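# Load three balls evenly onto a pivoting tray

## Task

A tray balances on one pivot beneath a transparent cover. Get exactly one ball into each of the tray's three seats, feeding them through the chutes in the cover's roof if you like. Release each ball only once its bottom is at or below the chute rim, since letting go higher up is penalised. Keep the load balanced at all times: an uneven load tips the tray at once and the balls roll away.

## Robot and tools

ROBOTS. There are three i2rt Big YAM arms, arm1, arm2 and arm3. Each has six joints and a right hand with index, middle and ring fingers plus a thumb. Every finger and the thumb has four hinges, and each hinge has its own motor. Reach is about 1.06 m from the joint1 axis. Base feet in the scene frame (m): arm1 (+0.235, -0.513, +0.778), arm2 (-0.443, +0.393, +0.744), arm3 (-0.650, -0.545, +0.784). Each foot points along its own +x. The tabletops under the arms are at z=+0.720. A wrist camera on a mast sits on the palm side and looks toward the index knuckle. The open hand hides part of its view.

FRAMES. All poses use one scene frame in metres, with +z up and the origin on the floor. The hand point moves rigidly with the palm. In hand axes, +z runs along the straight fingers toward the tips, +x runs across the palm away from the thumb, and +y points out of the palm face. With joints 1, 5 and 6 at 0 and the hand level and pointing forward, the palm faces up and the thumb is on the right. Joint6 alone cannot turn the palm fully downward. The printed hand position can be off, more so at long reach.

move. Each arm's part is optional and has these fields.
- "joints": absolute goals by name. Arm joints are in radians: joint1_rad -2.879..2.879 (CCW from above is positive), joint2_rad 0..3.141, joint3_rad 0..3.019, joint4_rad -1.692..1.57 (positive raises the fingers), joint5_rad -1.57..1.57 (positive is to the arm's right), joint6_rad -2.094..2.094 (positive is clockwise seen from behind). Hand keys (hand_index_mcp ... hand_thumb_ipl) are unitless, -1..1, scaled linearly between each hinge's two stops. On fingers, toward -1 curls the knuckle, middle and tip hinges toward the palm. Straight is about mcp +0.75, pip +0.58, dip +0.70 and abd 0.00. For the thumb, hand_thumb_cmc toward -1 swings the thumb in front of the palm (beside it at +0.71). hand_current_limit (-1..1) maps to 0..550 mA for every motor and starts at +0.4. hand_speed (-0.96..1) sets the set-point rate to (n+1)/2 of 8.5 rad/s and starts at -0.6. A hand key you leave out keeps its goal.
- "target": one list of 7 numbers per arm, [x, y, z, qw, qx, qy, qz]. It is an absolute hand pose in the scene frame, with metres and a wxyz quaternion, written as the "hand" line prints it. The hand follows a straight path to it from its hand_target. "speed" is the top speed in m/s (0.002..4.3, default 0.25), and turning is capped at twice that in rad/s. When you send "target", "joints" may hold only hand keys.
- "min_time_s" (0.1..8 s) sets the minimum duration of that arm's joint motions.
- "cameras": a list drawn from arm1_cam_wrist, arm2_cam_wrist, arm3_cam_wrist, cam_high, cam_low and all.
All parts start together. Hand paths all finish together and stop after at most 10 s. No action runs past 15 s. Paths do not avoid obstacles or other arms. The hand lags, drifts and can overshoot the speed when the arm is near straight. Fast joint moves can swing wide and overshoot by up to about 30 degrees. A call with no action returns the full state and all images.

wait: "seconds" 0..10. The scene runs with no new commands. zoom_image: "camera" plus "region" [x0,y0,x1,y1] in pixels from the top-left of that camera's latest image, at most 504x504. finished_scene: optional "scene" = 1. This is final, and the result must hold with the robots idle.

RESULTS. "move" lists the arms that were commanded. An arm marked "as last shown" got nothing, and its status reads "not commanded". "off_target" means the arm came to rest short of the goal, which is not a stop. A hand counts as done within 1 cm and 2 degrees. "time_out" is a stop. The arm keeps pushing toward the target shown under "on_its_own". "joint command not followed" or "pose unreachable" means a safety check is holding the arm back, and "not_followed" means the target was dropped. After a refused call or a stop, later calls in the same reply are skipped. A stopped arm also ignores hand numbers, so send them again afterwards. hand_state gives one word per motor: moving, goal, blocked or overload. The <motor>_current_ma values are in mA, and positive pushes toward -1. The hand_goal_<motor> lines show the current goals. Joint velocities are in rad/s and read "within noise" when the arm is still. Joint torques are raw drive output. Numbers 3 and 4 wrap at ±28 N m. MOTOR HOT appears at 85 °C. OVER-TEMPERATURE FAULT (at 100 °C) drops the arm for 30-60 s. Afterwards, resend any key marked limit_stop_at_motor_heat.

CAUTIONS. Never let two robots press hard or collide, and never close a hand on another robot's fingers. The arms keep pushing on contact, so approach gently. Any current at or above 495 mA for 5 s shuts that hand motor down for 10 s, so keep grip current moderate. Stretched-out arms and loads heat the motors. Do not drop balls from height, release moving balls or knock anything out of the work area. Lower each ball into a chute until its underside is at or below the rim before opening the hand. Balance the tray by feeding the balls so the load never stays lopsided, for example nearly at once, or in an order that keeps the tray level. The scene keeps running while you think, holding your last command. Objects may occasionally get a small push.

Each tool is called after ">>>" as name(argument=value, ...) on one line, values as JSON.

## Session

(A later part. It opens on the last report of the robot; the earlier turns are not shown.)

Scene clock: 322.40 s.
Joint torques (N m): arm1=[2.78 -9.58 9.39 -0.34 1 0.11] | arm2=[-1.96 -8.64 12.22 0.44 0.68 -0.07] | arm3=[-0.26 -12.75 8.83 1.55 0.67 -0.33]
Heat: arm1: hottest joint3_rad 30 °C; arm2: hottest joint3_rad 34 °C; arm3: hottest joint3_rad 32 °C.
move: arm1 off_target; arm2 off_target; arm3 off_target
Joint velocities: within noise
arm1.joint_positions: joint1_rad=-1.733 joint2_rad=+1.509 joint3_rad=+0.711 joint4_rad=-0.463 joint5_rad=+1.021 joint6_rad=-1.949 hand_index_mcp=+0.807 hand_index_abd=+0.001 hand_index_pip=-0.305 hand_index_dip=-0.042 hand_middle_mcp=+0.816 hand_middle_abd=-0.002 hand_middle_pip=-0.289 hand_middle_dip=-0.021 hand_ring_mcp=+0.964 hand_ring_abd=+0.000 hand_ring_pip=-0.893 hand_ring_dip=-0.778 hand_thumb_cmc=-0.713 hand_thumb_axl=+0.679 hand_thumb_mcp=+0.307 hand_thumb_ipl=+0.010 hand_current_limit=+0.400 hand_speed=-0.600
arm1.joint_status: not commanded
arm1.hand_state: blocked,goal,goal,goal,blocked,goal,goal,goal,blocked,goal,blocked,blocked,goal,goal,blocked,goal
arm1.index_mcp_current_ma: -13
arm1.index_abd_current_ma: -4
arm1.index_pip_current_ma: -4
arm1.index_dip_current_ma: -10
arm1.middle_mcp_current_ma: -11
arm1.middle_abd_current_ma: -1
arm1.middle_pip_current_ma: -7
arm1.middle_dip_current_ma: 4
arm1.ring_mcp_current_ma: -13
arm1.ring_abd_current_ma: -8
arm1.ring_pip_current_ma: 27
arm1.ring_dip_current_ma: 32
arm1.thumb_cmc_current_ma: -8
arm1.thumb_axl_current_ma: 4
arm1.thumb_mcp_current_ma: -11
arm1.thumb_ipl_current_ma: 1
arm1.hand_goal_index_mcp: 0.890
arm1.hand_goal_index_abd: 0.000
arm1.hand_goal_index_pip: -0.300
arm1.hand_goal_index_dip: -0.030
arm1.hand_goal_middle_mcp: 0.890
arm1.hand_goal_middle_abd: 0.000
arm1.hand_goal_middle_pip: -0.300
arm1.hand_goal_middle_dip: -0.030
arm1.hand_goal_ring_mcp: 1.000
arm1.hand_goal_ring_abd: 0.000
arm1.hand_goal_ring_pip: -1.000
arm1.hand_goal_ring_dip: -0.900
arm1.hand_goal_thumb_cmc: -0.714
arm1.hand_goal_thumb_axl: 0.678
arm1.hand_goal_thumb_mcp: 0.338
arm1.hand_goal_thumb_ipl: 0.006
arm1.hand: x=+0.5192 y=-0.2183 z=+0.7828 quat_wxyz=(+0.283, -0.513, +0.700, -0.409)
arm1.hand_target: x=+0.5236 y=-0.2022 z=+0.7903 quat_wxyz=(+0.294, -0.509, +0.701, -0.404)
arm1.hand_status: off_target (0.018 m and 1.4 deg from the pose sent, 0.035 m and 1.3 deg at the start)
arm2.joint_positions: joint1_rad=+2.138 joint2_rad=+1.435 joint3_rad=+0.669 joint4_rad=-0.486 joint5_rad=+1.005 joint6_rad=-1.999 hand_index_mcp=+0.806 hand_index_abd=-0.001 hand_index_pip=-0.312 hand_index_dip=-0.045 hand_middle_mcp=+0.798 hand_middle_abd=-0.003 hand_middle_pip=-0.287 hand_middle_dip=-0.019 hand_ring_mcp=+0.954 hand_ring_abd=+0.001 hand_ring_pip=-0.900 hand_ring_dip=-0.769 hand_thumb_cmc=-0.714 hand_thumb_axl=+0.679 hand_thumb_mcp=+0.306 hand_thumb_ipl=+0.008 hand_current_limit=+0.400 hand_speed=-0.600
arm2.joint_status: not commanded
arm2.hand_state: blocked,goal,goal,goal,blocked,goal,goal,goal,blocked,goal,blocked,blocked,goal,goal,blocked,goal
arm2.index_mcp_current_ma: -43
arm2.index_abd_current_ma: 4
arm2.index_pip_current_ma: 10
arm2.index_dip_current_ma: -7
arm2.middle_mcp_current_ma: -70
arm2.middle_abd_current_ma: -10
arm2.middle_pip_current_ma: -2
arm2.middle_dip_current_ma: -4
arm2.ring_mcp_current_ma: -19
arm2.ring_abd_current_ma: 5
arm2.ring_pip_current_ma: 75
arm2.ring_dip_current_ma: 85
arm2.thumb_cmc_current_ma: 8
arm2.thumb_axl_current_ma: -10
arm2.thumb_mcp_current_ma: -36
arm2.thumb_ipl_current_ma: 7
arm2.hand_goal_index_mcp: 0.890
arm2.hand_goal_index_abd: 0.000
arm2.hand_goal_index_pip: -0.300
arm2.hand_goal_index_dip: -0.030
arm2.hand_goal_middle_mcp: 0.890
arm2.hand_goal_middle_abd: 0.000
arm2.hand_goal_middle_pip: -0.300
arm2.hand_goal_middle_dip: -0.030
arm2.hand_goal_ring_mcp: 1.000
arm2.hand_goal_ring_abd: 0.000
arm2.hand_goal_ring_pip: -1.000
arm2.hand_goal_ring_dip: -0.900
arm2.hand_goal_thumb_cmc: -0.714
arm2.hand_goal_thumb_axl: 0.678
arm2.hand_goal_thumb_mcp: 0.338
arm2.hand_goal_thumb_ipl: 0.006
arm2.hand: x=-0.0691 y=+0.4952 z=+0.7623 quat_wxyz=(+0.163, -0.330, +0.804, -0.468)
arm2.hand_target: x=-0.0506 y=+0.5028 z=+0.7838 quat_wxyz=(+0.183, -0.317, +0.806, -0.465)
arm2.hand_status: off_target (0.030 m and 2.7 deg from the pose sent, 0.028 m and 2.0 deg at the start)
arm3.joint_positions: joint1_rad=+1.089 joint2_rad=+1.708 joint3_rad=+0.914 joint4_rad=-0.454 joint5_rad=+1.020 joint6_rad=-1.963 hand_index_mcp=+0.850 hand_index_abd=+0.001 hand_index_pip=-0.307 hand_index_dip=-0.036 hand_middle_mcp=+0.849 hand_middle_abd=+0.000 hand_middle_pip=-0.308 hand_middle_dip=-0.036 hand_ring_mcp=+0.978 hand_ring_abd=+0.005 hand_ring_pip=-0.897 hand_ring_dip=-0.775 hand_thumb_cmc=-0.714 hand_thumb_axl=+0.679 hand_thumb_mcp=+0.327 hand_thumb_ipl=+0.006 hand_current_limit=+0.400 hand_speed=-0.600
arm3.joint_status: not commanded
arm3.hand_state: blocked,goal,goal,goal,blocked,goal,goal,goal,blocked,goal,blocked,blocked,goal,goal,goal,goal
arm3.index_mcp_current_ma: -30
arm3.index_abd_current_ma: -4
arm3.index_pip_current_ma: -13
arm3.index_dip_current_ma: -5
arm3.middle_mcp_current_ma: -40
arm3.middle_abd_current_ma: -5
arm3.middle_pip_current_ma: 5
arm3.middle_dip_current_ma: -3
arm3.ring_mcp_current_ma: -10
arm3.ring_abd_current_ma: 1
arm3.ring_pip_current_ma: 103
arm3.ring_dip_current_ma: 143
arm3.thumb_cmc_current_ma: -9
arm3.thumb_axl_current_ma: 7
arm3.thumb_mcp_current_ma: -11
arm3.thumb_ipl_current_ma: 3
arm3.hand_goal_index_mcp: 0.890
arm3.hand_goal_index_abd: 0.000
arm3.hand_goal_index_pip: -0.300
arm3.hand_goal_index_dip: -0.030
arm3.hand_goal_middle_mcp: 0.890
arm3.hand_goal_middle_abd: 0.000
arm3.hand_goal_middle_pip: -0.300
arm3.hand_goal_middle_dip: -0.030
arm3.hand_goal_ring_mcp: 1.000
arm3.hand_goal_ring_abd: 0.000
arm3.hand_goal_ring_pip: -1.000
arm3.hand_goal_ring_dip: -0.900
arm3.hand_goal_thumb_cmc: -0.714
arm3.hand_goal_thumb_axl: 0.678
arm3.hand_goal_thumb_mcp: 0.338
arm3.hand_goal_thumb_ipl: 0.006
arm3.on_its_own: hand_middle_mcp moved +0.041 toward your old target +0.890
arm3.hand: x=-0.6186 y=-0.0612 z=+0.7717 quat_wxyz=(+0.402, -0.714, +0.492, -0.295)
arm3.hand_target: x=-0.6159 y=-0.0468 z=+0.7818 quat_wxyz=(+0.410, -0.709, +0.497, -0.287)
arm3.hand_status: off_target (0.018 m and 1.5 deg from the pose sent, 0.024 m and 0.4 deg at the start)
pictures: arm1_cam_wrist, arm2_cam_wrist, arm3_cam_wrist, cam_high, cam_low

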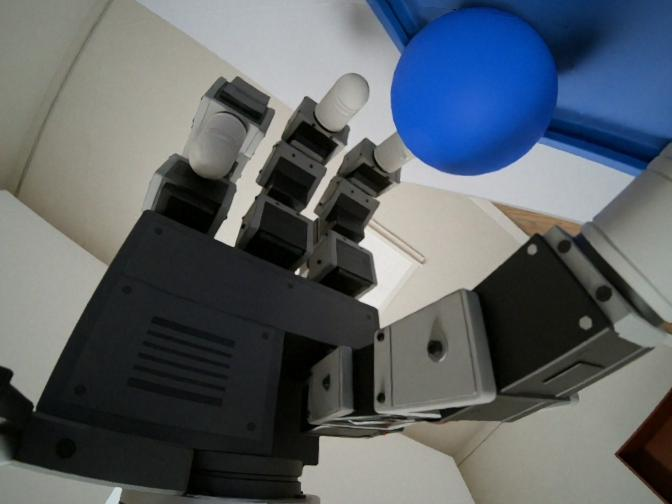

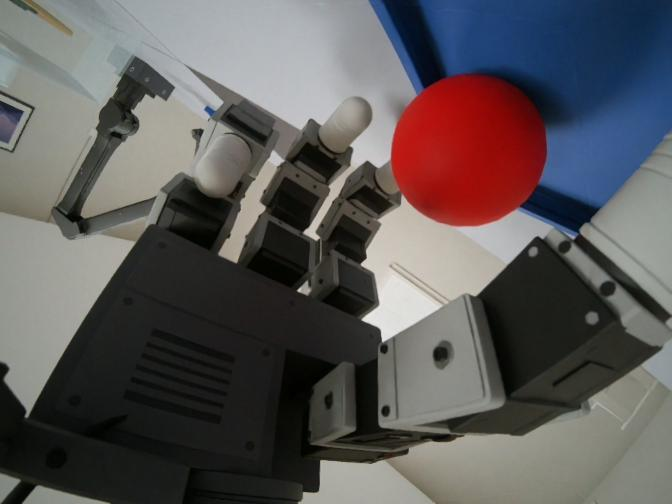

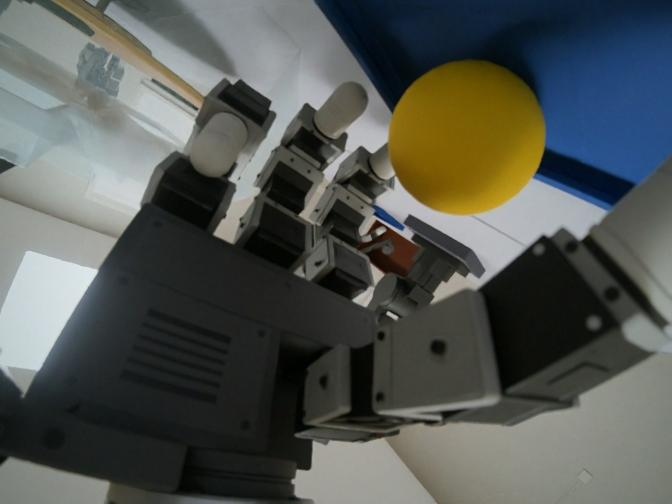

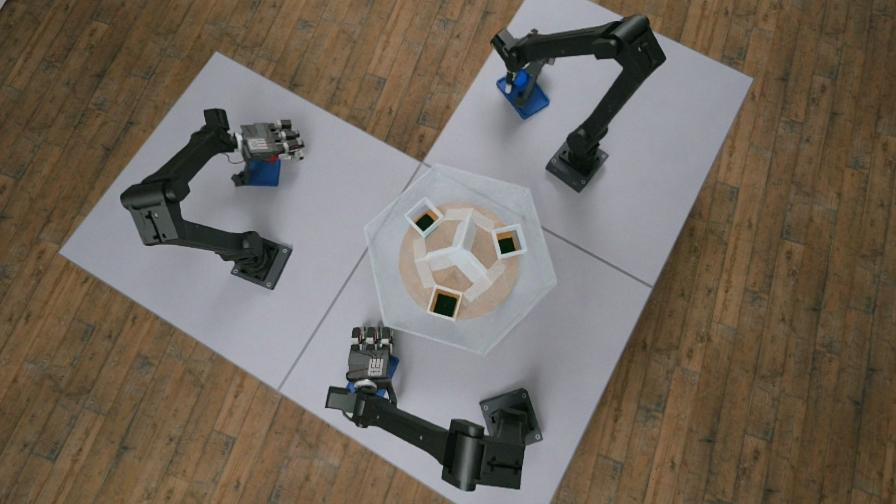

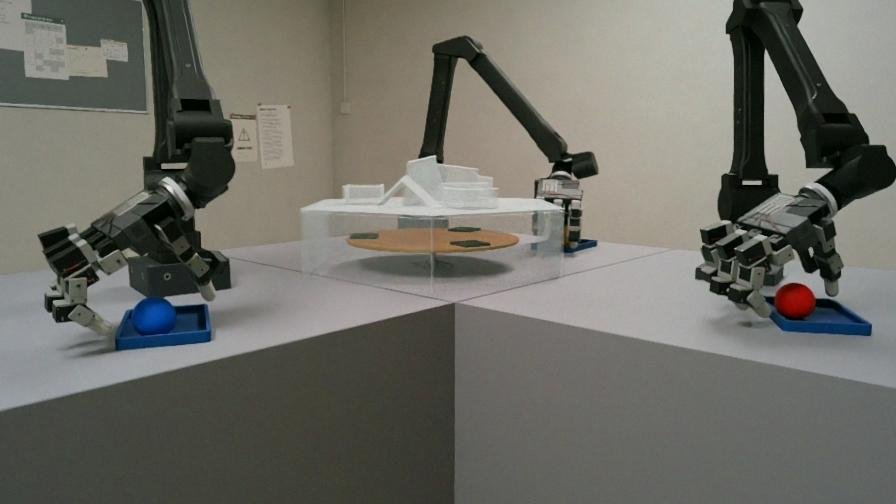

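>>> move(arm2={"target":[-0.046,0.509,0.796,0.1833,-0.3175,0.8058,-0.4652],"speed":0.1}, arm3={"target":[-0.617,-0.037,0.792,0.4096,-0.7094,0.4968,-0.2868],"speed":0.1}, cameras=["arm2_cam_wrist","arm3_cam_wrist"])

Scene clock: 331.00 s.
Joint torques (N m): arm1=[2.73 -9.52 9.4 -0.29 1 0.1] | arm2=[-1.49 -8.53 12.66 0.39 0.77 0.08] | arm3=[-0.21 -12.98 9.2 0.81 0.68 -0.31]
Heat: arm1: hottest joint3_rad 30 °C; arm2: hottest joint3_rad 35 °C; arm3: hottest joint3_rad 32 °C.
move: arm2 off_target; arm3 off_target
Joint velocities: within noise
arm1: as last shown
arm1.joint_positions: joint1_rad=-1.733 joint2_rad=+1.509 joint3_rad=+0.711 joint4_rad=-0.463 joint5_rad=+1.021 joint6_rad=-1.948 hand_index_mcp=+0.807 hand_index_abd=+0.001 hand_index_pip=-0.305 hand_index_dip=-0.042 hand_middle_mcp=+0.816 hand_middle_abd=-0.002 hand_middle_pip=-0.289 hand_middle_dip=-0.021 hand_ring_mcp=+0.964 hand_ring_abd=+0.000 hand_ring_pip=-0.893 hand_ring_dip=-0.778 hand_thumb_cmc=-0.713 hand_thumb_axl=+0.679 hand_thumb_mcp=+0.307 hand_thumb_ipl=+0.010 hand_current_limit=+0.400 hand_speed=-0.600
arm1.index_mcp_current_ma: -18
arm1.index_abd_current_ma: -5
arm1.index_pip_current_ma: -8
arm1.index_dip_current_ma: -2
arm1.middle_mcp_current_ma: -4
arm1.middle_abd_current_ma: 1
arm1.middle_pip_current_ma: 2
arm1.middle_dip_current_ma: 17
arm1.ring_mcp_current_ma: -9
arm1.ring_abd_current_ma: -9
arm1.ring_pip_current_ma: 22
arm1.ring_dip_current_ma: 40
arm1.thumb_cmc_current_ma: -15
arm1.thumb_axl_current_ma: -3
arm1.thumb_mcp_current_ma: -20
arm1.thumb_ipl_current_ma: 5
arm1.hand: x=+0.5192 y=-0.2183 z=+0.7828 quat_wxyz=(+0.283, -0.512, +0.700, -0.409)
arm2.joint_positions: joint1_rad=+2.138 joint2_rad=+1.424 joint3_rad=+0.701 joint4_rad=-0.541 joint5_rad=+1.005 joint6_rad=-1.999 hand_index_mcp=+0.806 hand_index_abd=-0.001 hand_index_pip=-0.312 hand_index_dip=-0.045 hand_middle_mcp=+0.798 hand_middle_abd=-0.003 hand_middle_pip=-0.287 hand_middle_dip=-0.019 hand_ring_mcp=+0.954 hand_ring_abd=+0.001 hand_ring_pip=-0.900 hand_ring_dip=-0.769 hand_thumb_cmc=-0.714 hand_thumb_axl=+0.679 hand_thumb_mcp=+0.306 hand_thumb_ipl=+0.008 hand_current_limit=+0.400 hand_speed=-0.600
arm2.joint_status: not commanded
arm2.hand_state: blocked,goal,goal,goal,blocked,goal,goal,goal,blocked,goal,blocked,blocked,goal,goal,blocked,goal
arm2.index_mcp_current_ma: -78
arm2.index_abd_current_ma: 8
arm2.index_pip_current_ma: -7
arm2.index_dip_current_ma: 1
arm2.middle_mcp_current_ma: -72
arm2.middle_abd_current_ma: -5
arm2.middle_pip_current_ma: 9
arm2.middle_dip_current_ma: 1
arm2.ring_mcp_current_ma: -19
arm2.ring_abd_current_ma: -6
arm2.ring_pip_current_ma: 66
arm2.ring_dip_current_ma: 84
arm2.thumb_cmc_current_ma: -2
arm2.thumb_axl_current_ma: 13
arm2.thumb_mcp_current_ma: -22
arm2.thumb_ipl_current_ma: -7
arm2.hand_goal_index_mcp: 0.890
arm2.hand_goal_index_abd: 0.000
arm2.hand_goal_index_pip: -0.300
arm2.hand_goal_index_dip: -0.030
arm2.hand_goal_middle_mcp: 0.890
arm2.hand_goal_middle_abd: 0.000
arm2.hand_goal_middle_pip: -0.300
arm2.hand_goal_middle_dip: -0.030
arm2.hand_goal_ring_mcp: 1.000
arm2.hand_goal_ring_abd: 0.000
arm2.hand_goal_ring_pip: -1.000
arm2.hand_goal_ring_dip: -0.900
arm2.hand_goal_thumb_cmc: -0.714
arm2.hand_goal_thumb_axl: 0.678
arm2.hand_goal_thumb_mcp: 0.338
arm2.hand_goal_thumb_ipl: 0.006
arm2.hand: x=-0.0656 y=+0.4973 z=+0.7738 quat_wxyz=(+0.158, -0.333, +0.803, -0.468)
arm2.hand_target: x=-0.0469 y=+0.5085 z=+0.7963 quat_wxyz=(+0.183, -0.317, +0.806, -0.465)
arm2.hand_status: off_target (0.032 m and 3.4 deg from the pose sent, 0.043 m and 2.7 deg at the start)
arm3.joint_positions: joint1_rad=+1.088 joint2_rad=+1.708 joint3_rad=+0.950 joint4_rad=-0.470 joint5_rad=+1.019 joint6_rad=-1.966 hand_index_mcp=+0.850 hand_index_abd=+0.001 hand_index_pip=-0.307 hand_index_dip=-0.036 hand_middle_mcp=+0.849 hand_middle_abd=+0.000 hand_middle_pip=-0.308 hand_middle_dip=-0.036 hand_ring_mcp=+0.978 hand_ring_abd=+0.005 hand_ring_pip=-0.897 hand_ring_dip=-0.775 hand_thumb_cmc=-0.714 hand_thumb_axl=+0.679 hand_thumb_mcp=+0.327 hand_thumb_ipl=+0.006 hand_current_limit=+0.400 hand_speed=-0.600
arm3.joint_status: not commanded
arm3.hand_state: blocked,goal,goal,goal,blocked,goal,goal,goal,blocked,goal,blocked,blocked,goal,goal,goal,goal
arm3.index_mcp_current_ma: -29
arm3.index_abd_current_ma: -5
arm3.index_pip_current_ma: -8
arm3.index_dip_current_ma: -8
arm3.middle_mcp_current_ma: -40
arm3.middle_abd_current_ma: 4
arm3.middle_pip_current_ma: 3
arm3.middle_dip_current_ma: -4
arm3.ring_mcp_current_ma: -13
arm3.ring_abd_current_ma: -1
arm3.ring_pip_current_ma: 91
arm3.ring_dip_current_ma: 143
arm3.thumb_cmc_current_ma: -7
arm3.thumb_axl_current_ma: 7
arm3.thumb_mcp_current_ma: -7
arm3.thumb_ipl_current_ma: 1
arm3.hand_goal_index_mcp: 0.890
arm3.hand_goal_index_abd: 0.000
arm3.hand_goal_index_pip: -0.300
arm3.hand_goal_index_dip: -0.030
arm3.hand_goal_middle_mcp: 0.890
arm3.hand_goal_middle_abd: 0.000
arm3.hand_goal_middle_pip: -0.300
arm3.hand_goal_middle_dip: -0.030
arm3.hand_goal_ring_mcp: 1.000
arm3.hand_goal_ring_abd: 0.000
arm3.hand_goal_ring_pip: -1.000
arm3.hand_goal_ring_dip: -0.900
arm3.hand_goal_thumb_cmc: -0.714
arm3.hand_goal_thumb_axl: 0.678
arm3.hand_goal_thumb_mcp: 0.338
arm3.hand_goal_thumb_ipl: 0.006
arm3.hand: x=-0.6203 y=-0.0474 z=+0.7824 quat_wxyz=(+0.408, -0.711, +0.494, -0.290)
arm3.hand_target: x=-0.6169 y=-0.0374 z=+0.7920 quat_wxyz=(+0.410, -0.709, +0.497, -0.287)
arm3.hand_status: off_target (0.015 m and 0.5 deg from the pose sent, 0.032 m and 1.5 deg at the start)

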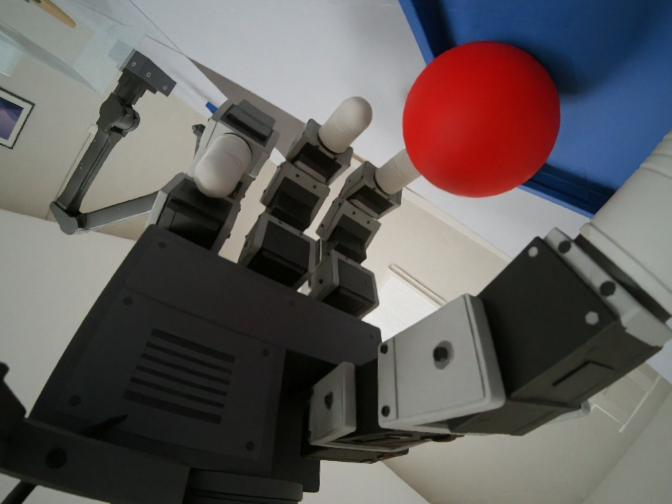

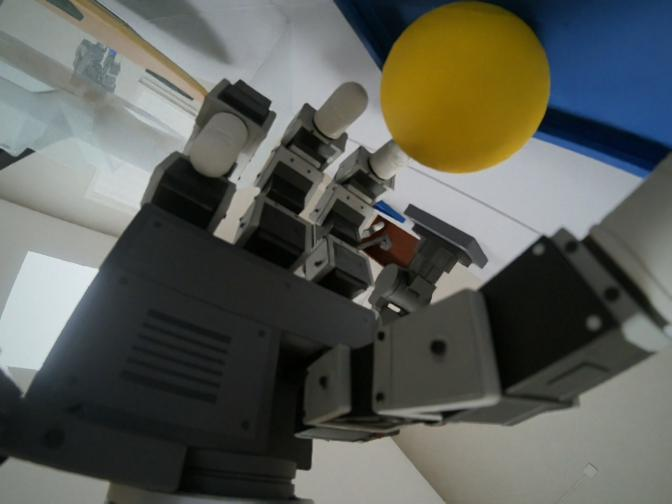

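>>> move(arm2={"target":[-0.037,0.5115,0.791,0.1833,-0.3175,0.8058,-0.4652],"speed":0.1}, cameras=["arm2_cam_wrist","cam_low"])

>>> zoom_image(camera="cam_low", region=[680, 200, 890, 350])

Scene clock: 338.43 s.
Joint torques (N m): arm1=[2.73 -9.47 9.39 -0.28 1 0.11] | arm2=[-1.9 -6.77 12.79 1.11 0.7 -0.02] | arm3=[-0.09 -13.22 9.2 0.84 0.67 -0.3]
Heat: arm1: hottest joint3_rad 31 °C; arm2: hottest joint3_rad 36 °C; arm3: hottest joint3_rad 32 °C.
move: arm2 off_target
Joint velocities: within noise
arm1, arm3: as last shown
arm1.index_mcp_current_ma: -23
arm1.index_abd_current_ma: 10
arm1.index_pip_current_ma: 6
arm1.index_dip_current_ma: -9
arm1.middle_mcp_current_ma: -20
arm1.middle_abd_current_ma: 2
arm1.middle_pip_current_ma: -7
arm1.middle_dip_current_ma: 8
arm1.ring_mcp_current_ma: -14
arm1.ring_abd_current_ma: -4
arm1.ring_pip_current_ma: 17
arm1.ring_dip_current_ma: 35
arm1.thumb_cmc_current_ma: -3
arm1.thumb_axl_current_ma: -5
arm1.thumb_mcp_current_ma: -9
arm1.thumb_ipl_current_ma: -2
arm2.joint_positions: joint1_rad=+2.138 joint2_rad=+1.429 joint3_rad=+0.717 joint4_rad=-0.536 joint5_rad=+1.005 joint6_rad=-1.999 hand_index_mcp=+0.806 hand_index_abd=-0.001 hand_index_pip=-0.312 hand_index_dip=-0.045 hand_middle_mcp=+0.798 hand_middle_abd=-0.003 hand_middle_pip=-0.287 hand_middle_dip=-0.019 hand_ring_mcp=+0.954 hand_ring_abd=+0.001 hand_ring_pip=-0.900 hand_ring_dip=-0.769 hand_thumb_cmc=-0.714 hand_thumb_axl=+0.679 hand_thumb_mcp=+0.306 hand_thumb_ipl=+0.008 hand_current_limit=+0.400 hand_speed=-0.600
arm2.joint_status: not commanded
arm2.hand_state: blocked,goal,goal,goal,blocked,goal,goal,goal,blocked,goal,blocked,blocked,goal,goal,blocked,goal
arm2.index_mcp_current_ma: -61
arm2.index_abd_current_ma: 5
arm2.index_pip_current_ma: 0
arm2.index_dip_current_ma: 2
arm2.middle_mcp_current_ma: -72
arm2.middle_abd_current_ma: -2
arm2.middle_pip_current_ma: 9
arm2.middle_dip_current_ma: -6
arm2.ring_mcp_current_ma: -24
arm2.ring_abd_current_ma: -13
arm2.ring_pip_current_ma: 72
arm2.ring_dip_current_ma: 87
arm2.thumb_cmc_current_ma: 17
arm2.thumb_axl_current_ma: 2
arm2.thumb_mcp_current_ma: -41
arm2.thumb_ipl_current_ma: -5
arm2.hand_goal_index_mcp: 0.890
arm2.hand_goal_index_abd: 0.000
arm2.hand_goal_index_pip: -0.300
arm2.hand_goal_index_dip: -0.030
arm2.hand_goal_middle_mcp: 0.890
arm2.hand_goal_middle_abd: 0.000
arm2.hand_goal_middle_pip: -0.300
arm2.hand_goal_middle_dip: -0.030
arm2.hand_goal_ring_mcp: 1.000
arm2.hand_goal_ring_abd: 0.000
arm2.hand_goal_ring_pip: -1.000
arm2.hand_goal_ring_dip: -0.900
arm2.hand_goal_thumb_cmc: -0.714
arm2.hand_goal_thumb_axl: 0.678
arm2.hand_goal_thumb_mcp: 0.338
arm2.hand_goal_thumb_ipl: 0.006
arm2.hand: x=-0.0585 y=+0.5014 z=+0.7778 quat_wxyz=(+0.165, -0.329, +0.804, -0.468)
arm2.hand_target: x=-0.0380 y=+0.5111 z=+0.7917 quat_wxyz=(+0.183, -0.317, +0.806, -0.465)
arm2.hand_status: off_target (0.027 m and 2.5 deg from the pose sent, 0.036 m and 3.4 deg at the start)
arm3.index_mcp_current_ma: -31
arm3.index_abd_current_ma: -9
arm3.index_pip_current_ma: -9
arm3.index_dip_current_ma: -4
arm3.middle_mcp_current_ma: -38
arm3.middle_pip_current_ma: 7
arm3.ring_mcp_current_ma: -8
arm3.ring_abd_current_ma: -2
arm3.ring_pip_current_ma: 97
arm3.ring_dip_current_ma: 140
arm3.thumb_cmc_current_ma: -8
arm3.thumb_mcp_current_ma: -9
arm3.thumb_ipl_current_ma: -2
arm3.hand_target: x=-0.6169 y=-0.0373 z=+0.7920 quat_wxyz=(+0.410, -0.709, +0.497, -0.287)

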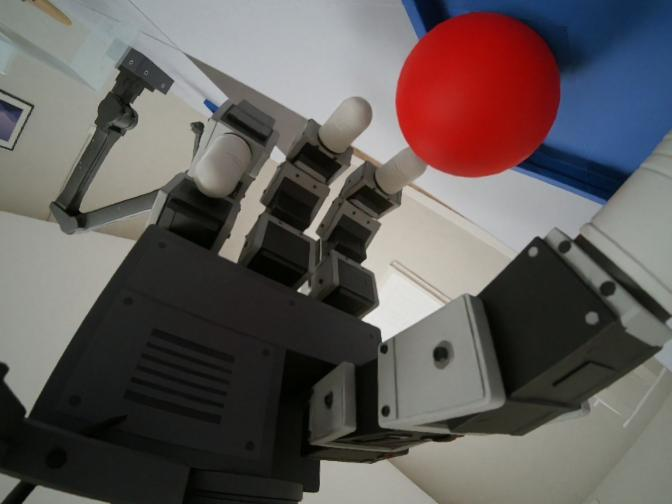

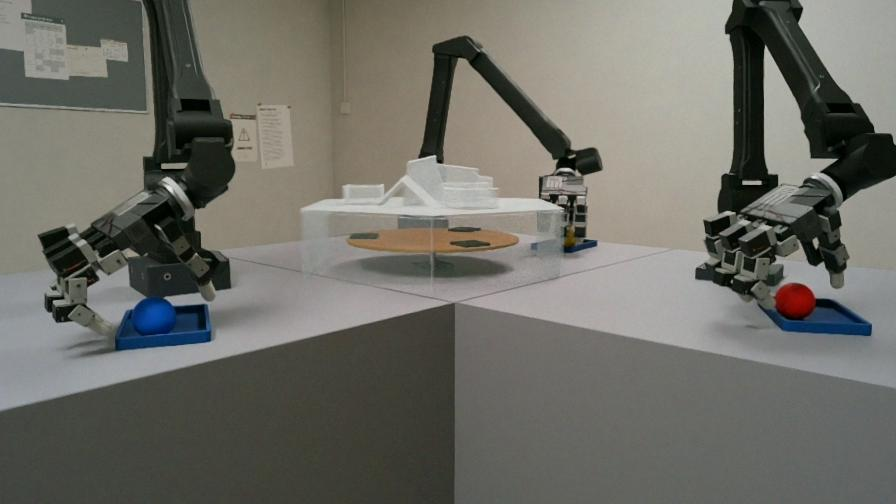

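Scaled by 2.400 from the camera's image (finer frame: 1280x720).

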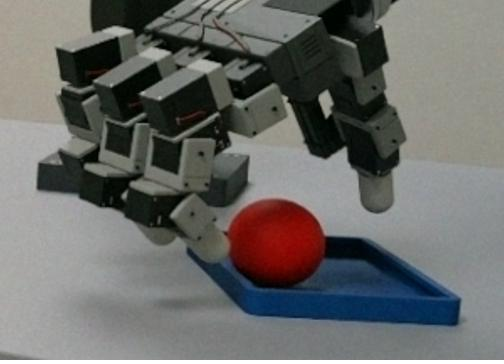

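>>> move(cameras=["all"])

Scene clock: 349.73 s.
Joint torques (N m): arm1=[2.78 -9.58 9.39 -0.32 1.01 0.11] | arm2=[-1.9 -6.77 12.82 1.14 0.71 -0.02] | arm3=[-0.32 -12.81 9.18 0.81 0.69 -0.31]
Heat: arm1: hottest joint3_rad 31 °C; arm2: hottest joint3_rad 38 °C; arm3: hottest joint3_rad 33 °C.
Joint velocities: within noise
arm1.joint_positions: joint1_rad=-1.733 joint2_rad=+1.509 joint3_rad=+0.711 joint4_rad=-0.463 joint5_rad=+1.021 joint6_rad=-1.948 hand_index_mcp=+0.807 hand_index_abd=+0.001 hand_index_pip=-0.305 hand_index_dip=-0.042 hand_middle_mcp=+0.816 hand_middle_abd=-0.002 hand_middle_pip=-0.289 hand_middle_dip=-0.021 hand_ring_mcp=+0.964 hand_ring_abd=+0.000 hand_ring_pip=-0.893 hand_ring_dip=-0.778 hand_thumb_cmc=-0.713 hand_thumb_axl=+0.679 hand_thumb_mcp=+0.307 hand_thumb_ipl=+0.010 hand_current_limit=+0.400 hand_speed=-0.600
arm1.joint_status: not commanded
arm1.hand_state: blocked,goal,goal,goal,blocked,goal,goal,goal,blocked,goal,blocked,blocked,goal,goal,blocked,goal
arm1.index_mcp_current_ma: -20
arm1.index_abd_current_ma: 0
arm1.index_pip_current_ma: -5
arm1.index_dip_current_ma: -10
arm1.middle_mcp_current_ma: -4
arm1.middle_abd_current_ma: 9
arm1.middle_pip_current_ma: 7
arm1.middle_dip_current_ma: 2
arm1.ring_mcp_current_ma: -11
arm1.ring_abd_current_ma: -9
arm1.ring_pip_current_ma: 29
arm1.ring_dip_current_ma: 30
arm1.thumb_cmc_current_ma: -14
arm1.thumb_axl_current_ma: -5
arm1.thumb_mcp_current_ma: -4
arm1.thumb_ipl_current_ma: 12
arm1.hand_goal_index_mcp: 0.890
arm1.hand_goal_index_abd: 0.000
arm1.hand_goal_index_pip: -0.300
arm1.hand_goal_index_dip: -0.030
arm1.hand_goal_middle_mcp: 0.890
arm1.hand_goal_middle_abd: 0.000
arm1.hand_goal_middle_pip: -0.300
arm1.hand_goal_middle_dip: -0.030
arm1.hand_goal_ring_mcp: 1.000
arm1.hand_goal_ring_abd: 0.000
arm1.hand_goal_ring_pip: -1.000
arm1.hand_goal_ring_dip: -0.900
arm1.hand_goal_thumb_cmc: -0.714
arm1.hand_goal_thumb_axl: 0.678
arm1.hand_goal_thumb_mcp: 0.338
arm1.hand_goal_thumb_ipl: 0.006
arm1.hand: x=+0.5192 y=-0.2183 z=+0.7828 quat_wxyz=(+0.283, -0.512, +0.700, -0.409) (m; scene frame)
arm1.hand_target: x=+0.5236 y=-0.2022 z=+0.7903 quat_wxyz=(+0.294, -0.509, +0.701, -0.404) (m; scene frame)
arm1.hand_status: not commanded
arm2.joint_positions: joint1_rad=+2.138 joint2_rad=+1.429 joint3_rad=+0.717 joint4_rad=-0.536 joint5_rad=+1.005 joint6_rad=-1.999 hand_index_mcp=+0.806 hand_index_abd=-0.001 hand_index_pip=-0.312 hand_index_dip=-0.045 hand_middle_mcp=+0.798 hand_middle_abd=-0.003 hand_middle_pip=-0.287 hand_middle_dip=-0.019 hand_ring_mcp=+0.954 hand_ring_abd=+0.001 hand_ring_pip=-0.900 hand_ring_dip=-0.769 hand_thumb_cmc=-0.714 hand_thumb_axl=+0.679 hand_thumb_mcp=+0.306 hand_thumb_ipl=+0.008 hand_current_limit=+0.400 hand_speed=-0.600
arm2.joint_status: not commanded
arm2.hand_state: blocked,goal,goal,goal,blocked,goal,goal,goal,blocked,goal,blocked,blocked,goal,goal,blocked,goal
arm2.index_mcp_current_ma: -67
arm2.index_abd_current_ma: 4
arm2.index_pip_current_ma: 1
arm2.index_dip_current_ma: -8
arm2.middle_mcp_current_ma: -72
arm2.middle_abd_current_ma: -2
arm2.middle_pip_current_ma: 12
arm2.middle_dip_current_ma: 1
arm2.ring_mcp_current_ma: -13
arm2.ring_abd_current_ma: -15
arm2.ring_pip_current_ma: 84
arm2.ring_dip_current_ma: 67
arm2.thumb_cmc_current_ma: 12
arm2.thumb_axl_current_ma: 3
arm2.thumb_mcp_current_ma: -24
arm2.thumb_ipl_current_ma: -4
arm2.hand_goal_index_mcp: 0.890
arm2.hand_goal_index_abd: 0.000
arm2.hand_goal_index_pip: -0.300
arm2.hand_goal_index_dip: -0.030
arm2.hand_goal_middle_mcp: 0.890
arm2.hand_goal_middle_abd: 0.000
arm2.hand_goal_middle_pip: -0.300
arm2.hand_goal_middle_dip: -0.030
arm2.hand_goal_ring_mcp: 1.000
arm2.hand_goal_ring_abd: 0.000
arm2.hand_goal_ring_pip: -1.000
arm2.hand_goal_ring_dip: -0.900
arm2.hand_goal_thumb_cmc: -0.714
arm2.hand_goal_thumb_axl: 0.678
arm2.hand_goal_thumb_mcp: 0.338
arm2.hand_goal_thumb_ipl: 0.006
arm2.hand: x=-0.0585 y=+0.5014 z=+0.7778 quat_wxyz=(+0.165, -0.329, +0.804, -0.468) (m; scene frame)
arm2.hand_target: x=-0.0380 y=+0.5111 z=+0.7917 quat_wxyz=(+0.183, -0.317, +0.806, -0.465) (m; scene frame)
arm2.hand_status: off_target (0.027 m and 2.5 deg from the pose sent, 0.036 m and 3.4 deg at the start)
arm3.joint_positions: joint1_rad=+1.088 joint2_rad=+1.708 joint3_rad=+0.950 joint4_rad=-0.470 joint5_rad=+1.019 joint6_rad=-1.966 hand_index_mcp=+0.850 hand_index_abd=+0.001 hand_index_pip=-0.307 hand_index_dip=-0.036 hand_middle_mcp=+0.849 hand_middle_abd=+0.000 hand_middle_pip=-0.308 hand_middle_dip=-0.036 hand_ring_mcp=+0.978 hand_ring_abd=+0.005 hand_ring_pip=-0.897 hand_ring_dip=-0.775 hand_thumb_cmc=-0.714 hand_thumb_axl=+0.679 hand_thumb_mcp=+0.327 hand_thumb_ipl=+0.006 hand_current_limit=+0.400 hand_speed=-0.600
arm3.joint_status: not commanded
arm3.hand_state: blocked,goal,goal,goal,blocked,goal,goal,goal,blocked,goal,blocked,blocked,goal,goal,goal,goal
arm3.index_mcp_current_ma: -31
arm3.index_abd_current_ma: -8
arm3.index_pip_current_ma: -10
arm3.index_dip_current_ma: -4
arm3.middle_mcp_current_ma: -50
arm3.middle_abd_current_ma: 5
arm3.middle_pip_current_ma: 4
arm3.middle_dip_current_ma: -1
arm3.ring_mcp_current_ma: -12
arm3.ring_abd_current_ma: 0
arm3.ring_pip_current_ma: 90
arm3.ring_dip_current_ma: 141
arm3.thumb_cmc_current_ma: -11
arm3.thumb_axl_current_ma: 13
arm3.thumb_mcp_current_ma: -10
arm3.thumb_ipl_current_ma: 3
arm3.hand_goal_index_mcp: 0.890
arm3.hand_goal_index_abd: 0.000
arm3.hand_goal_index_pip: -0.300
arm3.hand_goal_index_dip: -0.030
arm3.hand_goal_middle_mcp: 0.890
arm3.hand_goal_middle_abd: 0.000
arm3.hand_goal_middle_pip: -0.300
arm3.hand_goal_middle_dip: -0.030
arm3.hand_goal_ring_mcp: 1.000
arm3.hand_goal_ring_abd: 0.000
arm3.hand_goal_ring_pip: -1.000
arm3.hand_goal_ring_dip: -0.900
arm3.hand_goal_thumb_cmc: -0.714
arm3.hand_goal_thumb_axl: 0.678
arm3.hand_goal_thumb_mcp: 0.338
arm3.hand_goal_thumb_ipl: 0.006
arm3.hand: x=-0.6203 y=-0.0474 z=+0.7824 quat_wxyz=(+0.408, -0.711, +0.494, -0.290) (m; scene frame)
arm3.hand_target: x=-0.6169 y=-0.0373 z=+0.7920 quat_wxyz=(+0.410, -0.709, +0.497, -0.287) (m; scene frame)
arm3.hand_status: not commanded
pictures: arm1_cam_wrist, arm2_cam_wrist, arm3_cam_wrist, cam_high, cam_low

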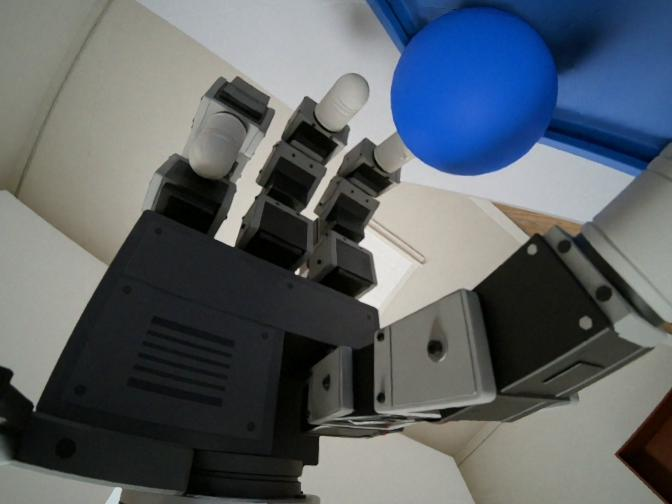

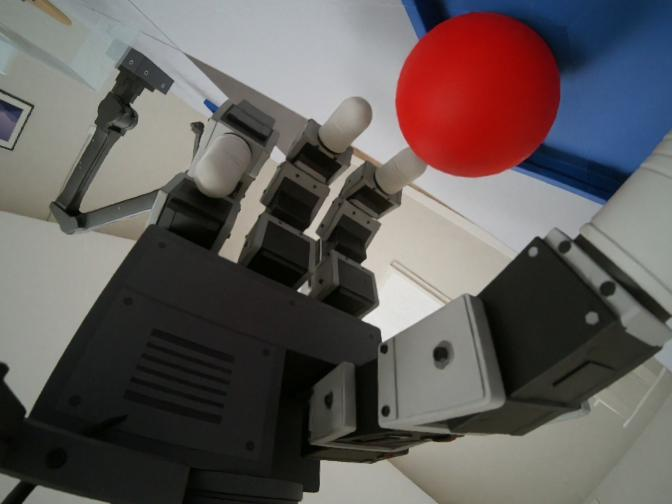

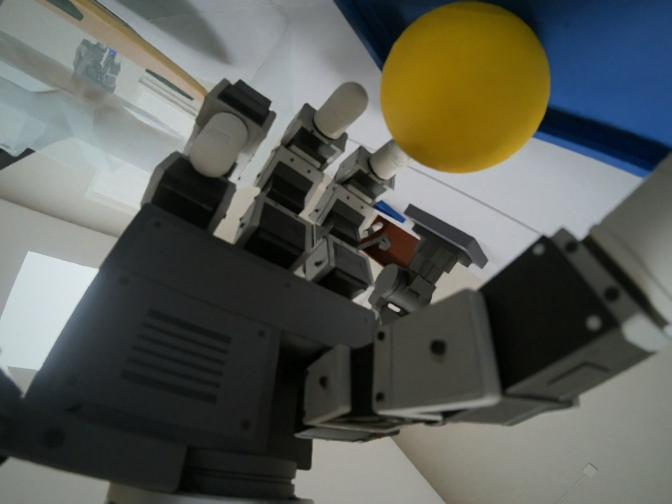

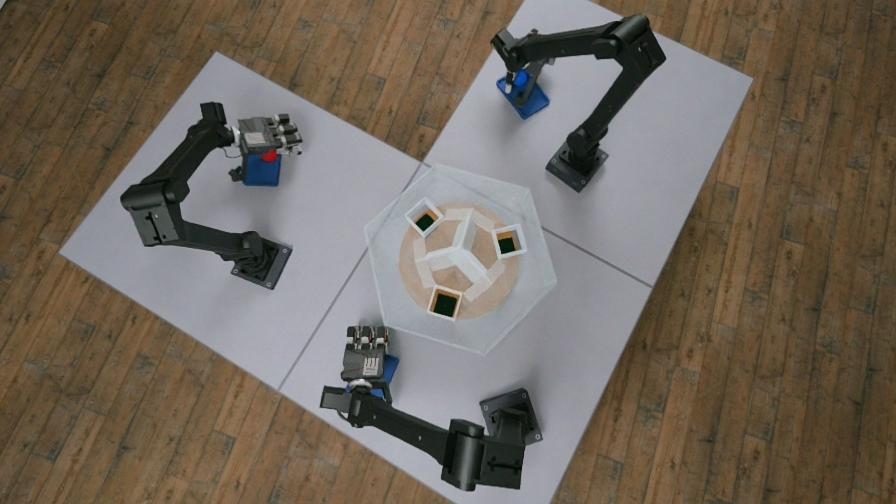

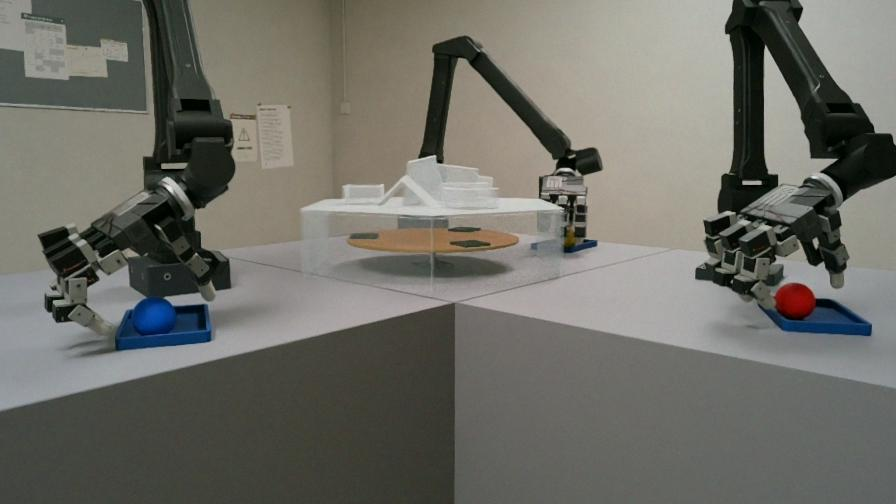

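>>> zoom_image(camera="cam_low", region=[30, 240, 250, 364])

>>> zoom_image(camera="cam_low", region=[680, 190, 896, 344])

>>> zoom_image(camera="cam_low", region=[520, 160, 620, 260])

Scaled by 2.291 from the camera's image (finer frame: 1280x720).

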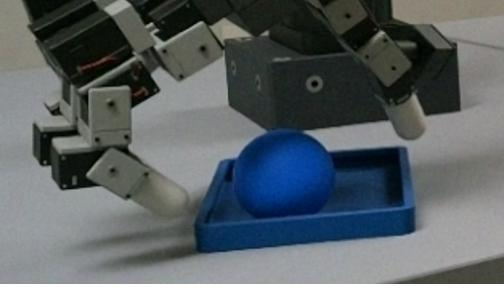

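Scaled by 2.333 from the camera's image (finer frame: 1280x720).

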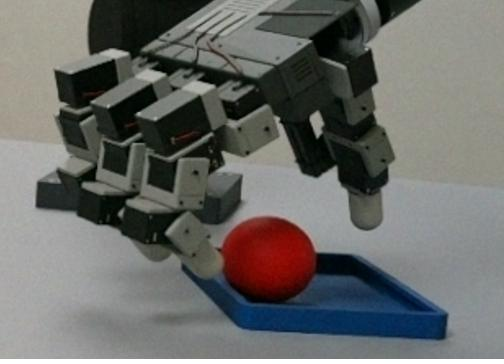

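Scaled by 5.040 from the camera's image (finer frame: 1280x720).

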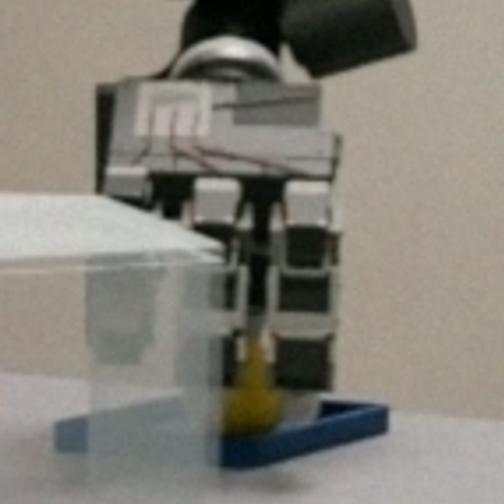

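>>> move(arm1={"target":[0.5236,-0.2022,0.803,0.2939,-0.5091,0.7006,-0.4045],"speed":0.1}, arm3={"target":[-0.6155,-0.041,0.803,0.4096,-0.7094,0.4968,-0.2868],"speed":0.1}, cameras=["arm1_cam_wrist","arm3_cam_wrist","cam_low"])

>>> zoom_image(camera="cam_low", region=[30, 240, 250, 364])

Scene clock: 361.93 s.
Joint torques (N m): arm1=[2.84 -11.63 9.5 -0.35 1.02 0.09] | arm2=[-1.85 -6.77 12.81 1.11 0.71 -0.02] | arm3=[-0.38 -12.81 9.02 0.84 0.68 -0.32]
Heat: arm1: hottest joint3_rad 31 °C; arm2: hottest joint3_rad 40 °C; arm3: hottest joint3_rad 33 °C.
move: arm1 off_target; arm3 off_target
Joint velocities: within noise
arm1.joint_positions: joint1_rad=-1.733 joint2_rad=+1.506 joint3_rad=+0.722 joint4_rad=-0.507 joint5_rad=+1.021 joint6_rad=-1.946 hand_index_mcp=+0.807 hand_index_abd=+0.001 hand_index_pip=-0.305 hand_index_dip=-0.042 hand_middle_mcp=+0.816 hand_middle_abd=-0.002 hand_middle_pip=-0.289 hand_middle_dip=-0.021 hand_ring_mcp=+0.964 hand_ring_abd=+0.000 hand_ring_pip=-0.893 hand_ring_dip=-0.778 hand_thumb_cmc=-0.713 hand_thumb_axl=+0.679 hand_thumb_mcp=+0.307 hand_thumb_ipl=+0.010 hand_current_limit=+0.400 hand_speed=-0.600
arm1.joint_status: not commanded
arm1.hand_state: blocked,goal,goal,goal,blocked,goal,goal,goal,blocked,goal,blocked,blocked,goal,goal,blocked,goal
arm1.index_mcp_current_ma: -18
arm1.index_abd_current_ma: 2
arm1.index_pip_current_ma: 1
arm1.index_dip_current_ma: -14
arm1.middle_mcp_current_ma: -15
arm1.middle_abd_current_ma: 13
arm1.middle_pip_current_ma: 7
arm1.middle_dip_current_ma: -2
arm1.ring_mcp_current_ma: 1
arm1.ring_abd_current_ma: 1
arm1.ring_pip_current_ma: 25
arm1.ring_dip_current_ma: 33
arm1.thumb_cmc_current_ma: -12
arm1.thumb_axl_current_ma: 1
arm1.thumb_mcp_current_ma: -16
arm1.thumb_ipl_current_ma: -9
arm1.hand_goal_index_mcp: 0.890
arm1.hand_goal_index_abd: 0.000
arm1.hand_goal_index_pip: -0.300
arm1.hand_goal_index_dip: -0.030
arm1.hand_goal_middle_mcp: 0.890
arm1.hand_goal_middle_abd: 0.000
arm1.hand_goal_middle_pip: -0.300
arm1.hand_goal_middle_dip: -0.030
arm1.hand_goal_ring_mcp: 1.000
arm1.hand_goal_ring_abd: 0.000
arm1.hand_goal_ring_pip: -1.000
arm1.hand_goal_ring_dip: -0.900
arm1.hand_goal_thumb_cmc: -0.714
arm1.hand_goal_thumb_axl: 0.678
arm1.hand_goal_thumb_mcp: 0.338
arm1.hand_goal_thumb_ipl: 0.006
arm1.hand: x=+0.5173 y=-0.2218 z=+0.7851 quat_wxyz=(+0.272, -0.518, +0.697, -0.414)
arm1.hand_target: x=+0.5232 y=-0.2027 z=+0.8032 quat_wxyz=(+0.294, -0.509, +0.701, -0.404)
arm1.hand_status: off_target (0.027 m and 2.9 deg from the pose sent, 0.026 m and 1.4 deg at the start)
arm2: as last shown
arm2.index_mcp_current_ma: -61
arm2.index_abd_current_ma: 0
arm2.index_dip_current_ma: 4
arm2.middle_mcp_current_ma: -63
arm2.middle_abd_current_ma: -13
arm2.middle_pip_current_ma: 9
arm2.middle_dip_current_ma: 9
arm2.ring_mcp_current_ma: -7
arm2.ring_abd_current_ma: -8
arm2.ring_pip_current_ma: 61
arm2.ring_dip_current_ma: 79
arm2.thumb_cmc_current_ma: 3
arm2.thumb_axl_current_ma: 6
arm2.thumb_mcp_current_ma: -23
arm2.thumb_ipl_current_ma: -18
arm3.joint_positions: joint1_rad=+1.087 joint2_rad=+1.678 joint3_rad=+0.950 joint4_rad=-0.493 joint5_rad=+1.019 joint6_rad=-1.969 hand_index_mcp=+0.850 hand_index_abd=+0.001 hand_index_pip=-0.307 hand_index_dip=-0.036 hand_middle_mcp=+0.849 hand_middle_abd=+0.000 hand_middle_pip=-0.308 hand_middle_dip=-0.036 hand_ring_mcp=+0.978 hand_ring_abd=+0.005 hand_ring_pip=-0.897 hand_ring_dip=-0.775 hand_thumb_cmc=-0.714 hand_thumb_axl=+0.679 hand_thumb_mcp=+0.327 hand_thumb_ipl=+0.006 hand_current_limit=+0.400 hand_speed=-0.600
arm3.joint_status: not commanded
arm3.hand_state: blocked,goal,goal,goal,blocked,goal,goal,goal,blocked,goal,blocked,blocked,goal,goal,goal,goal
arm3.index_mcp_current_ma: -35
arm3.index_abd_current_ma: -7
arm3.index_pip_current_ma: -5
arm3.index_dip_current_ma: 1
arm3.middle_mcp_current_ma: -39
arm3.middle_abd_current_ma: 1
arm3.middle_pip_current_ma: 11
arm3.middle_dip_current_ma: -11
arm3.ring_mcp_current_ma: -13
arm3.ring_abd_current_ma: -3
arm3.ring_pip_current_ma: 90
arm3.ring_dip_current_ma: 149
arm3.thumb_cmc_current_ma: -6
arm3.thumb_axl_current_ma: 12
arm3.thumb_mcp_current_ma: -8
arm3.thumb_ipl_current_ma: 1
arm3.hand_goal_index_mcp: 0.890
arm3.hand_goal_index_abd: 0.000
arm3.hand_goal_index_pip: -0.300
arm3.hand_goal_index_dip: -0.030
arm3.hand_goal_middle_mcp: 0.890
arm3.hand_goal_middle_abd: 0.000
arm3.hand_goal_middle_pip: -0.300
arm3.hand_goal_middle_dip: -0.030
arm3.hand_goal_ring_mcp: 1.000
arm3.hand_goal_ring_abd: 0.000
arm3.hand_goal_ring_pip: -1.000
arm3.hand_goal_ring_dip: -0.900
arm3.hand_goal_thumb_cmc: -0.714
arm3.hand_goal_thumb_axl: 0.678
arm3.hand_goal_thumb_mcp: 0.338
arm3.hand_goal_thumb_ipl: 0.006
arm3.hand: x=-0.6193 y=-0.0493 z=+0.7945 quat_wxyz=(+0.409, -0.710, +0.495, -0.288)
arm3.hand_target: x=-0.6155 y=-0.0413 z=+0.8030 quat_wxyz=(+0.410, -0.709, +0.497, -0.287)
arm3.hand_status: off_target (0.012 m and 0.3 deg from the pose sent, 0.022 m and 0.5 deg at the start)

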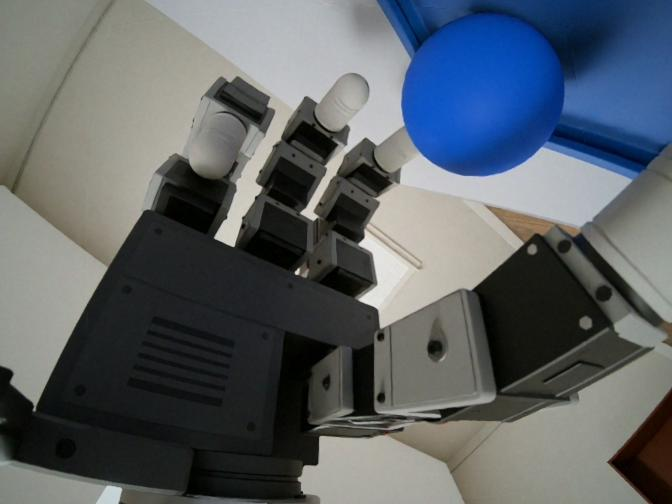

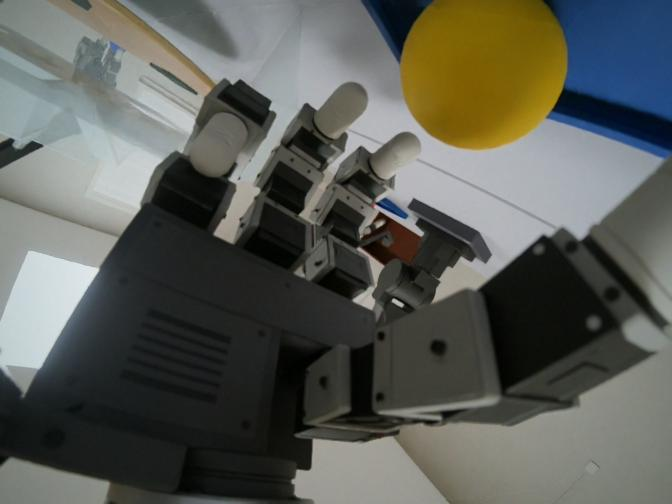

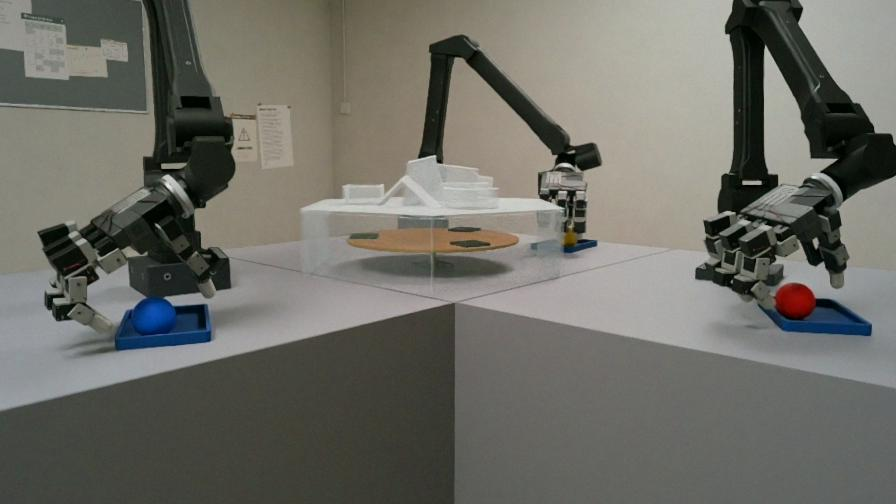

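Scaled by 2.291 from the camera's image (finer frame: 1280x720).

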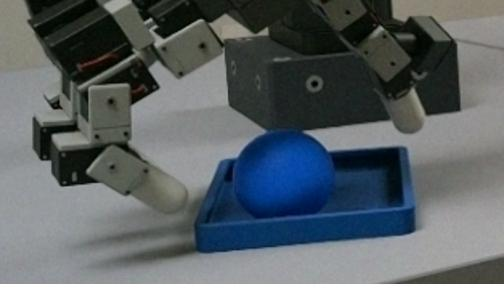

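>>> move(arm1={"target":[0.5256,-0.2032,0.85,0.2939,-0.5091,0.7006,-0.4045],"speed":0.15}, cameras=["arm1_cam_wrist"])

Scene clock: 365.00 s.
Joint torques (N m): arm1=[2.37 -10.46 10.58 -0.38 0.95 0.01] | arm2=[-1.96 -6.77 12.78 1.13 0.72 -0.02] | arm3=[-0.32 -12.63 9.03 0.83 0.67 -0.3]
Heat: arm1: hottest joint3_rad 31 °C; arm2: hottest joint3_rad 40 °C; arm3: hottest joint3_rad 33 °C.
move: arm1 off_target
Joint velocities: within noise
arm1.joint_positions: joint1_rad=-1.733 joint2_rad=+1.405 joint3_rad=+0.777 joint4_rad=-0.648 joint5_rad=+1.021 joint6_rad=-1.947 hand_index_mcp=+0.807 hand_index_abd=+0.001 hand_index_pip=-0.305 hand_index_dip=-0.042 hand_middle_mcp=+0.816 hand_middle_abd=-0.002 hand_middle_pip=-0.289 hand_middle_dip=-0.021 hand_ring_mcp=+0.964 hand_ring_abd=+0.000 hand_ring_pip=-0.893 hand_ring_dip=-0.778 hand_thumb_cmc=-0.713 hand_thumb_axl=+0.679 hand_thumb_mcp=+0.307 hand_thumb_ipl=+0.010 hand_current_limit=+0.400 hand_speed=-0.600
arm1.joint_status: not commanded
arm1.hand_state: blocked,goal,goal,goal,blocked,goal,goal,goal,blocked,goal,blocked,blocked,goal,goal,blocked,goal
arm1.index_mcp_current_ma: -27
arm1.index_abd_current_ma: 1
arm1.index_pip_current_ma: 0
arm1.index_dip_current_ma: -5
arm1.middle_mcp_current_ma: -18
arm1.middle_abd_current_ma: 11
arm1.middle_pip_current_ma: 3
arm1.middle_dip_current_ma: 8
arm1.ring_mcp_current_ma: -4
arm1.ring_abd_current_ma: -7
arm1.ring_pip_current_ma: 20
arm1.ring_dip_current_ma: 42
arm1.thumb_cmc_current_ma: -10
arm1.thumb_axl_current_ma: -1
arm1.thumb_mcp_current_ma: -10
arm1.thumb_ipl_current_ma: -2
arm1.hand_goal_index_mcp: 0.890
arm1.hand_goal_index_abd: 0.000
arm1.hand_goal_index_pip: -0.300
arm1.hand_goal_index_dip: -0.030
arm1.hand_goal_middle_mcp: 0.890
arm1.hand_goal_middle_abd: 0.000
arm1.hand_goal_middle_pip: -0.300
arm1.hand_goal_middle_dip: -0.030
arm1.hand_goal_ring_mcp: 1.000
arm1.hand_goal_ring_abd: 0.000
arm1.hand_goal_ring_pip: -1.000
arm1.hand_goal_ring_dip: -0.900
arm1.hand_goal_thumb_cmc: -0.714
arm1.hand_goal_thumb_axl: 0.678
arm1.hand_goal_thumb_mcp: 0.338
arm1.hand_goal_thumb_ipl: 0.006
arm1.hand: x=+0.5193 y=-0.2189 z=+0.8334 quat_wxyz=(+0.278, -0.515, +0.699, -0.411)
arm1.hand_target: x=+0.5252 y=-0.2037 z=+0.8501 quat_wxyz=(+0.294, -0.509, +0.700, -0.404)
arm1.hand_status: off_target (0.024 m and 2.1 deg from the pose sent, 0.068 m and 2.9 deg at the start)
arm2, arm3: as last shown
arm2.index_abd_current_ma: 6
arm2.index_pip_current_ma: 3
arm2.index_dip_current_ma: -7
arm2.middle_mcp_current_ma: -70
arm2.middle_abd_current_ma: -11
arm2.middle_pip_current_ma: 12
arm2.middle_dip_current_ma: -6
arm2.ring_mcp_current_ma: -30
arm2.ring_abd_current_ma: -10
arm2.ring_pip_current_ma: 78
arm2.ring_dip_current_ma: 59
arm2.thumb_cmc_current_ma: -3
arm2.thumb_axl_current_ma: 8
arm2.thumb_mcp_current_ma: -30
arm2.thumb_ipl_current_ma: -1
arm3.index_mcp_current_ma: -37
arm3.index_abd_current_ma: -5
arm3.index_pip_current_ma: -3
arm3.middle_mcp_current_ma: -37
arm3.middle_abd_current_ma: 6
arm3.middle_pip_current_ma: 8
arm3.middle_dip_current_ma: -3
arm3.ring_mcp_current_ma: -10
arm3.ring_abd_current_ma: -2
arm3.ring_pip_current_ma: 92
arm3.ring_dip_current_ma: 141
arm3.thumb_cmc_current_ma: -5
arm3.thumb_axl_current_ma: 9
arm3.thumb_ipl_current_ma: 4

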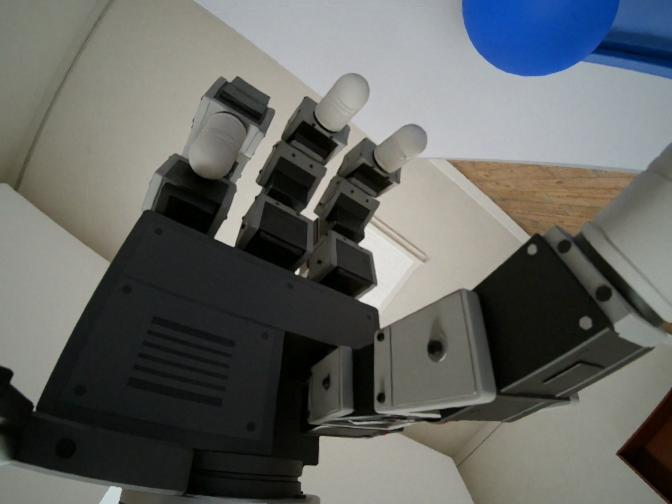

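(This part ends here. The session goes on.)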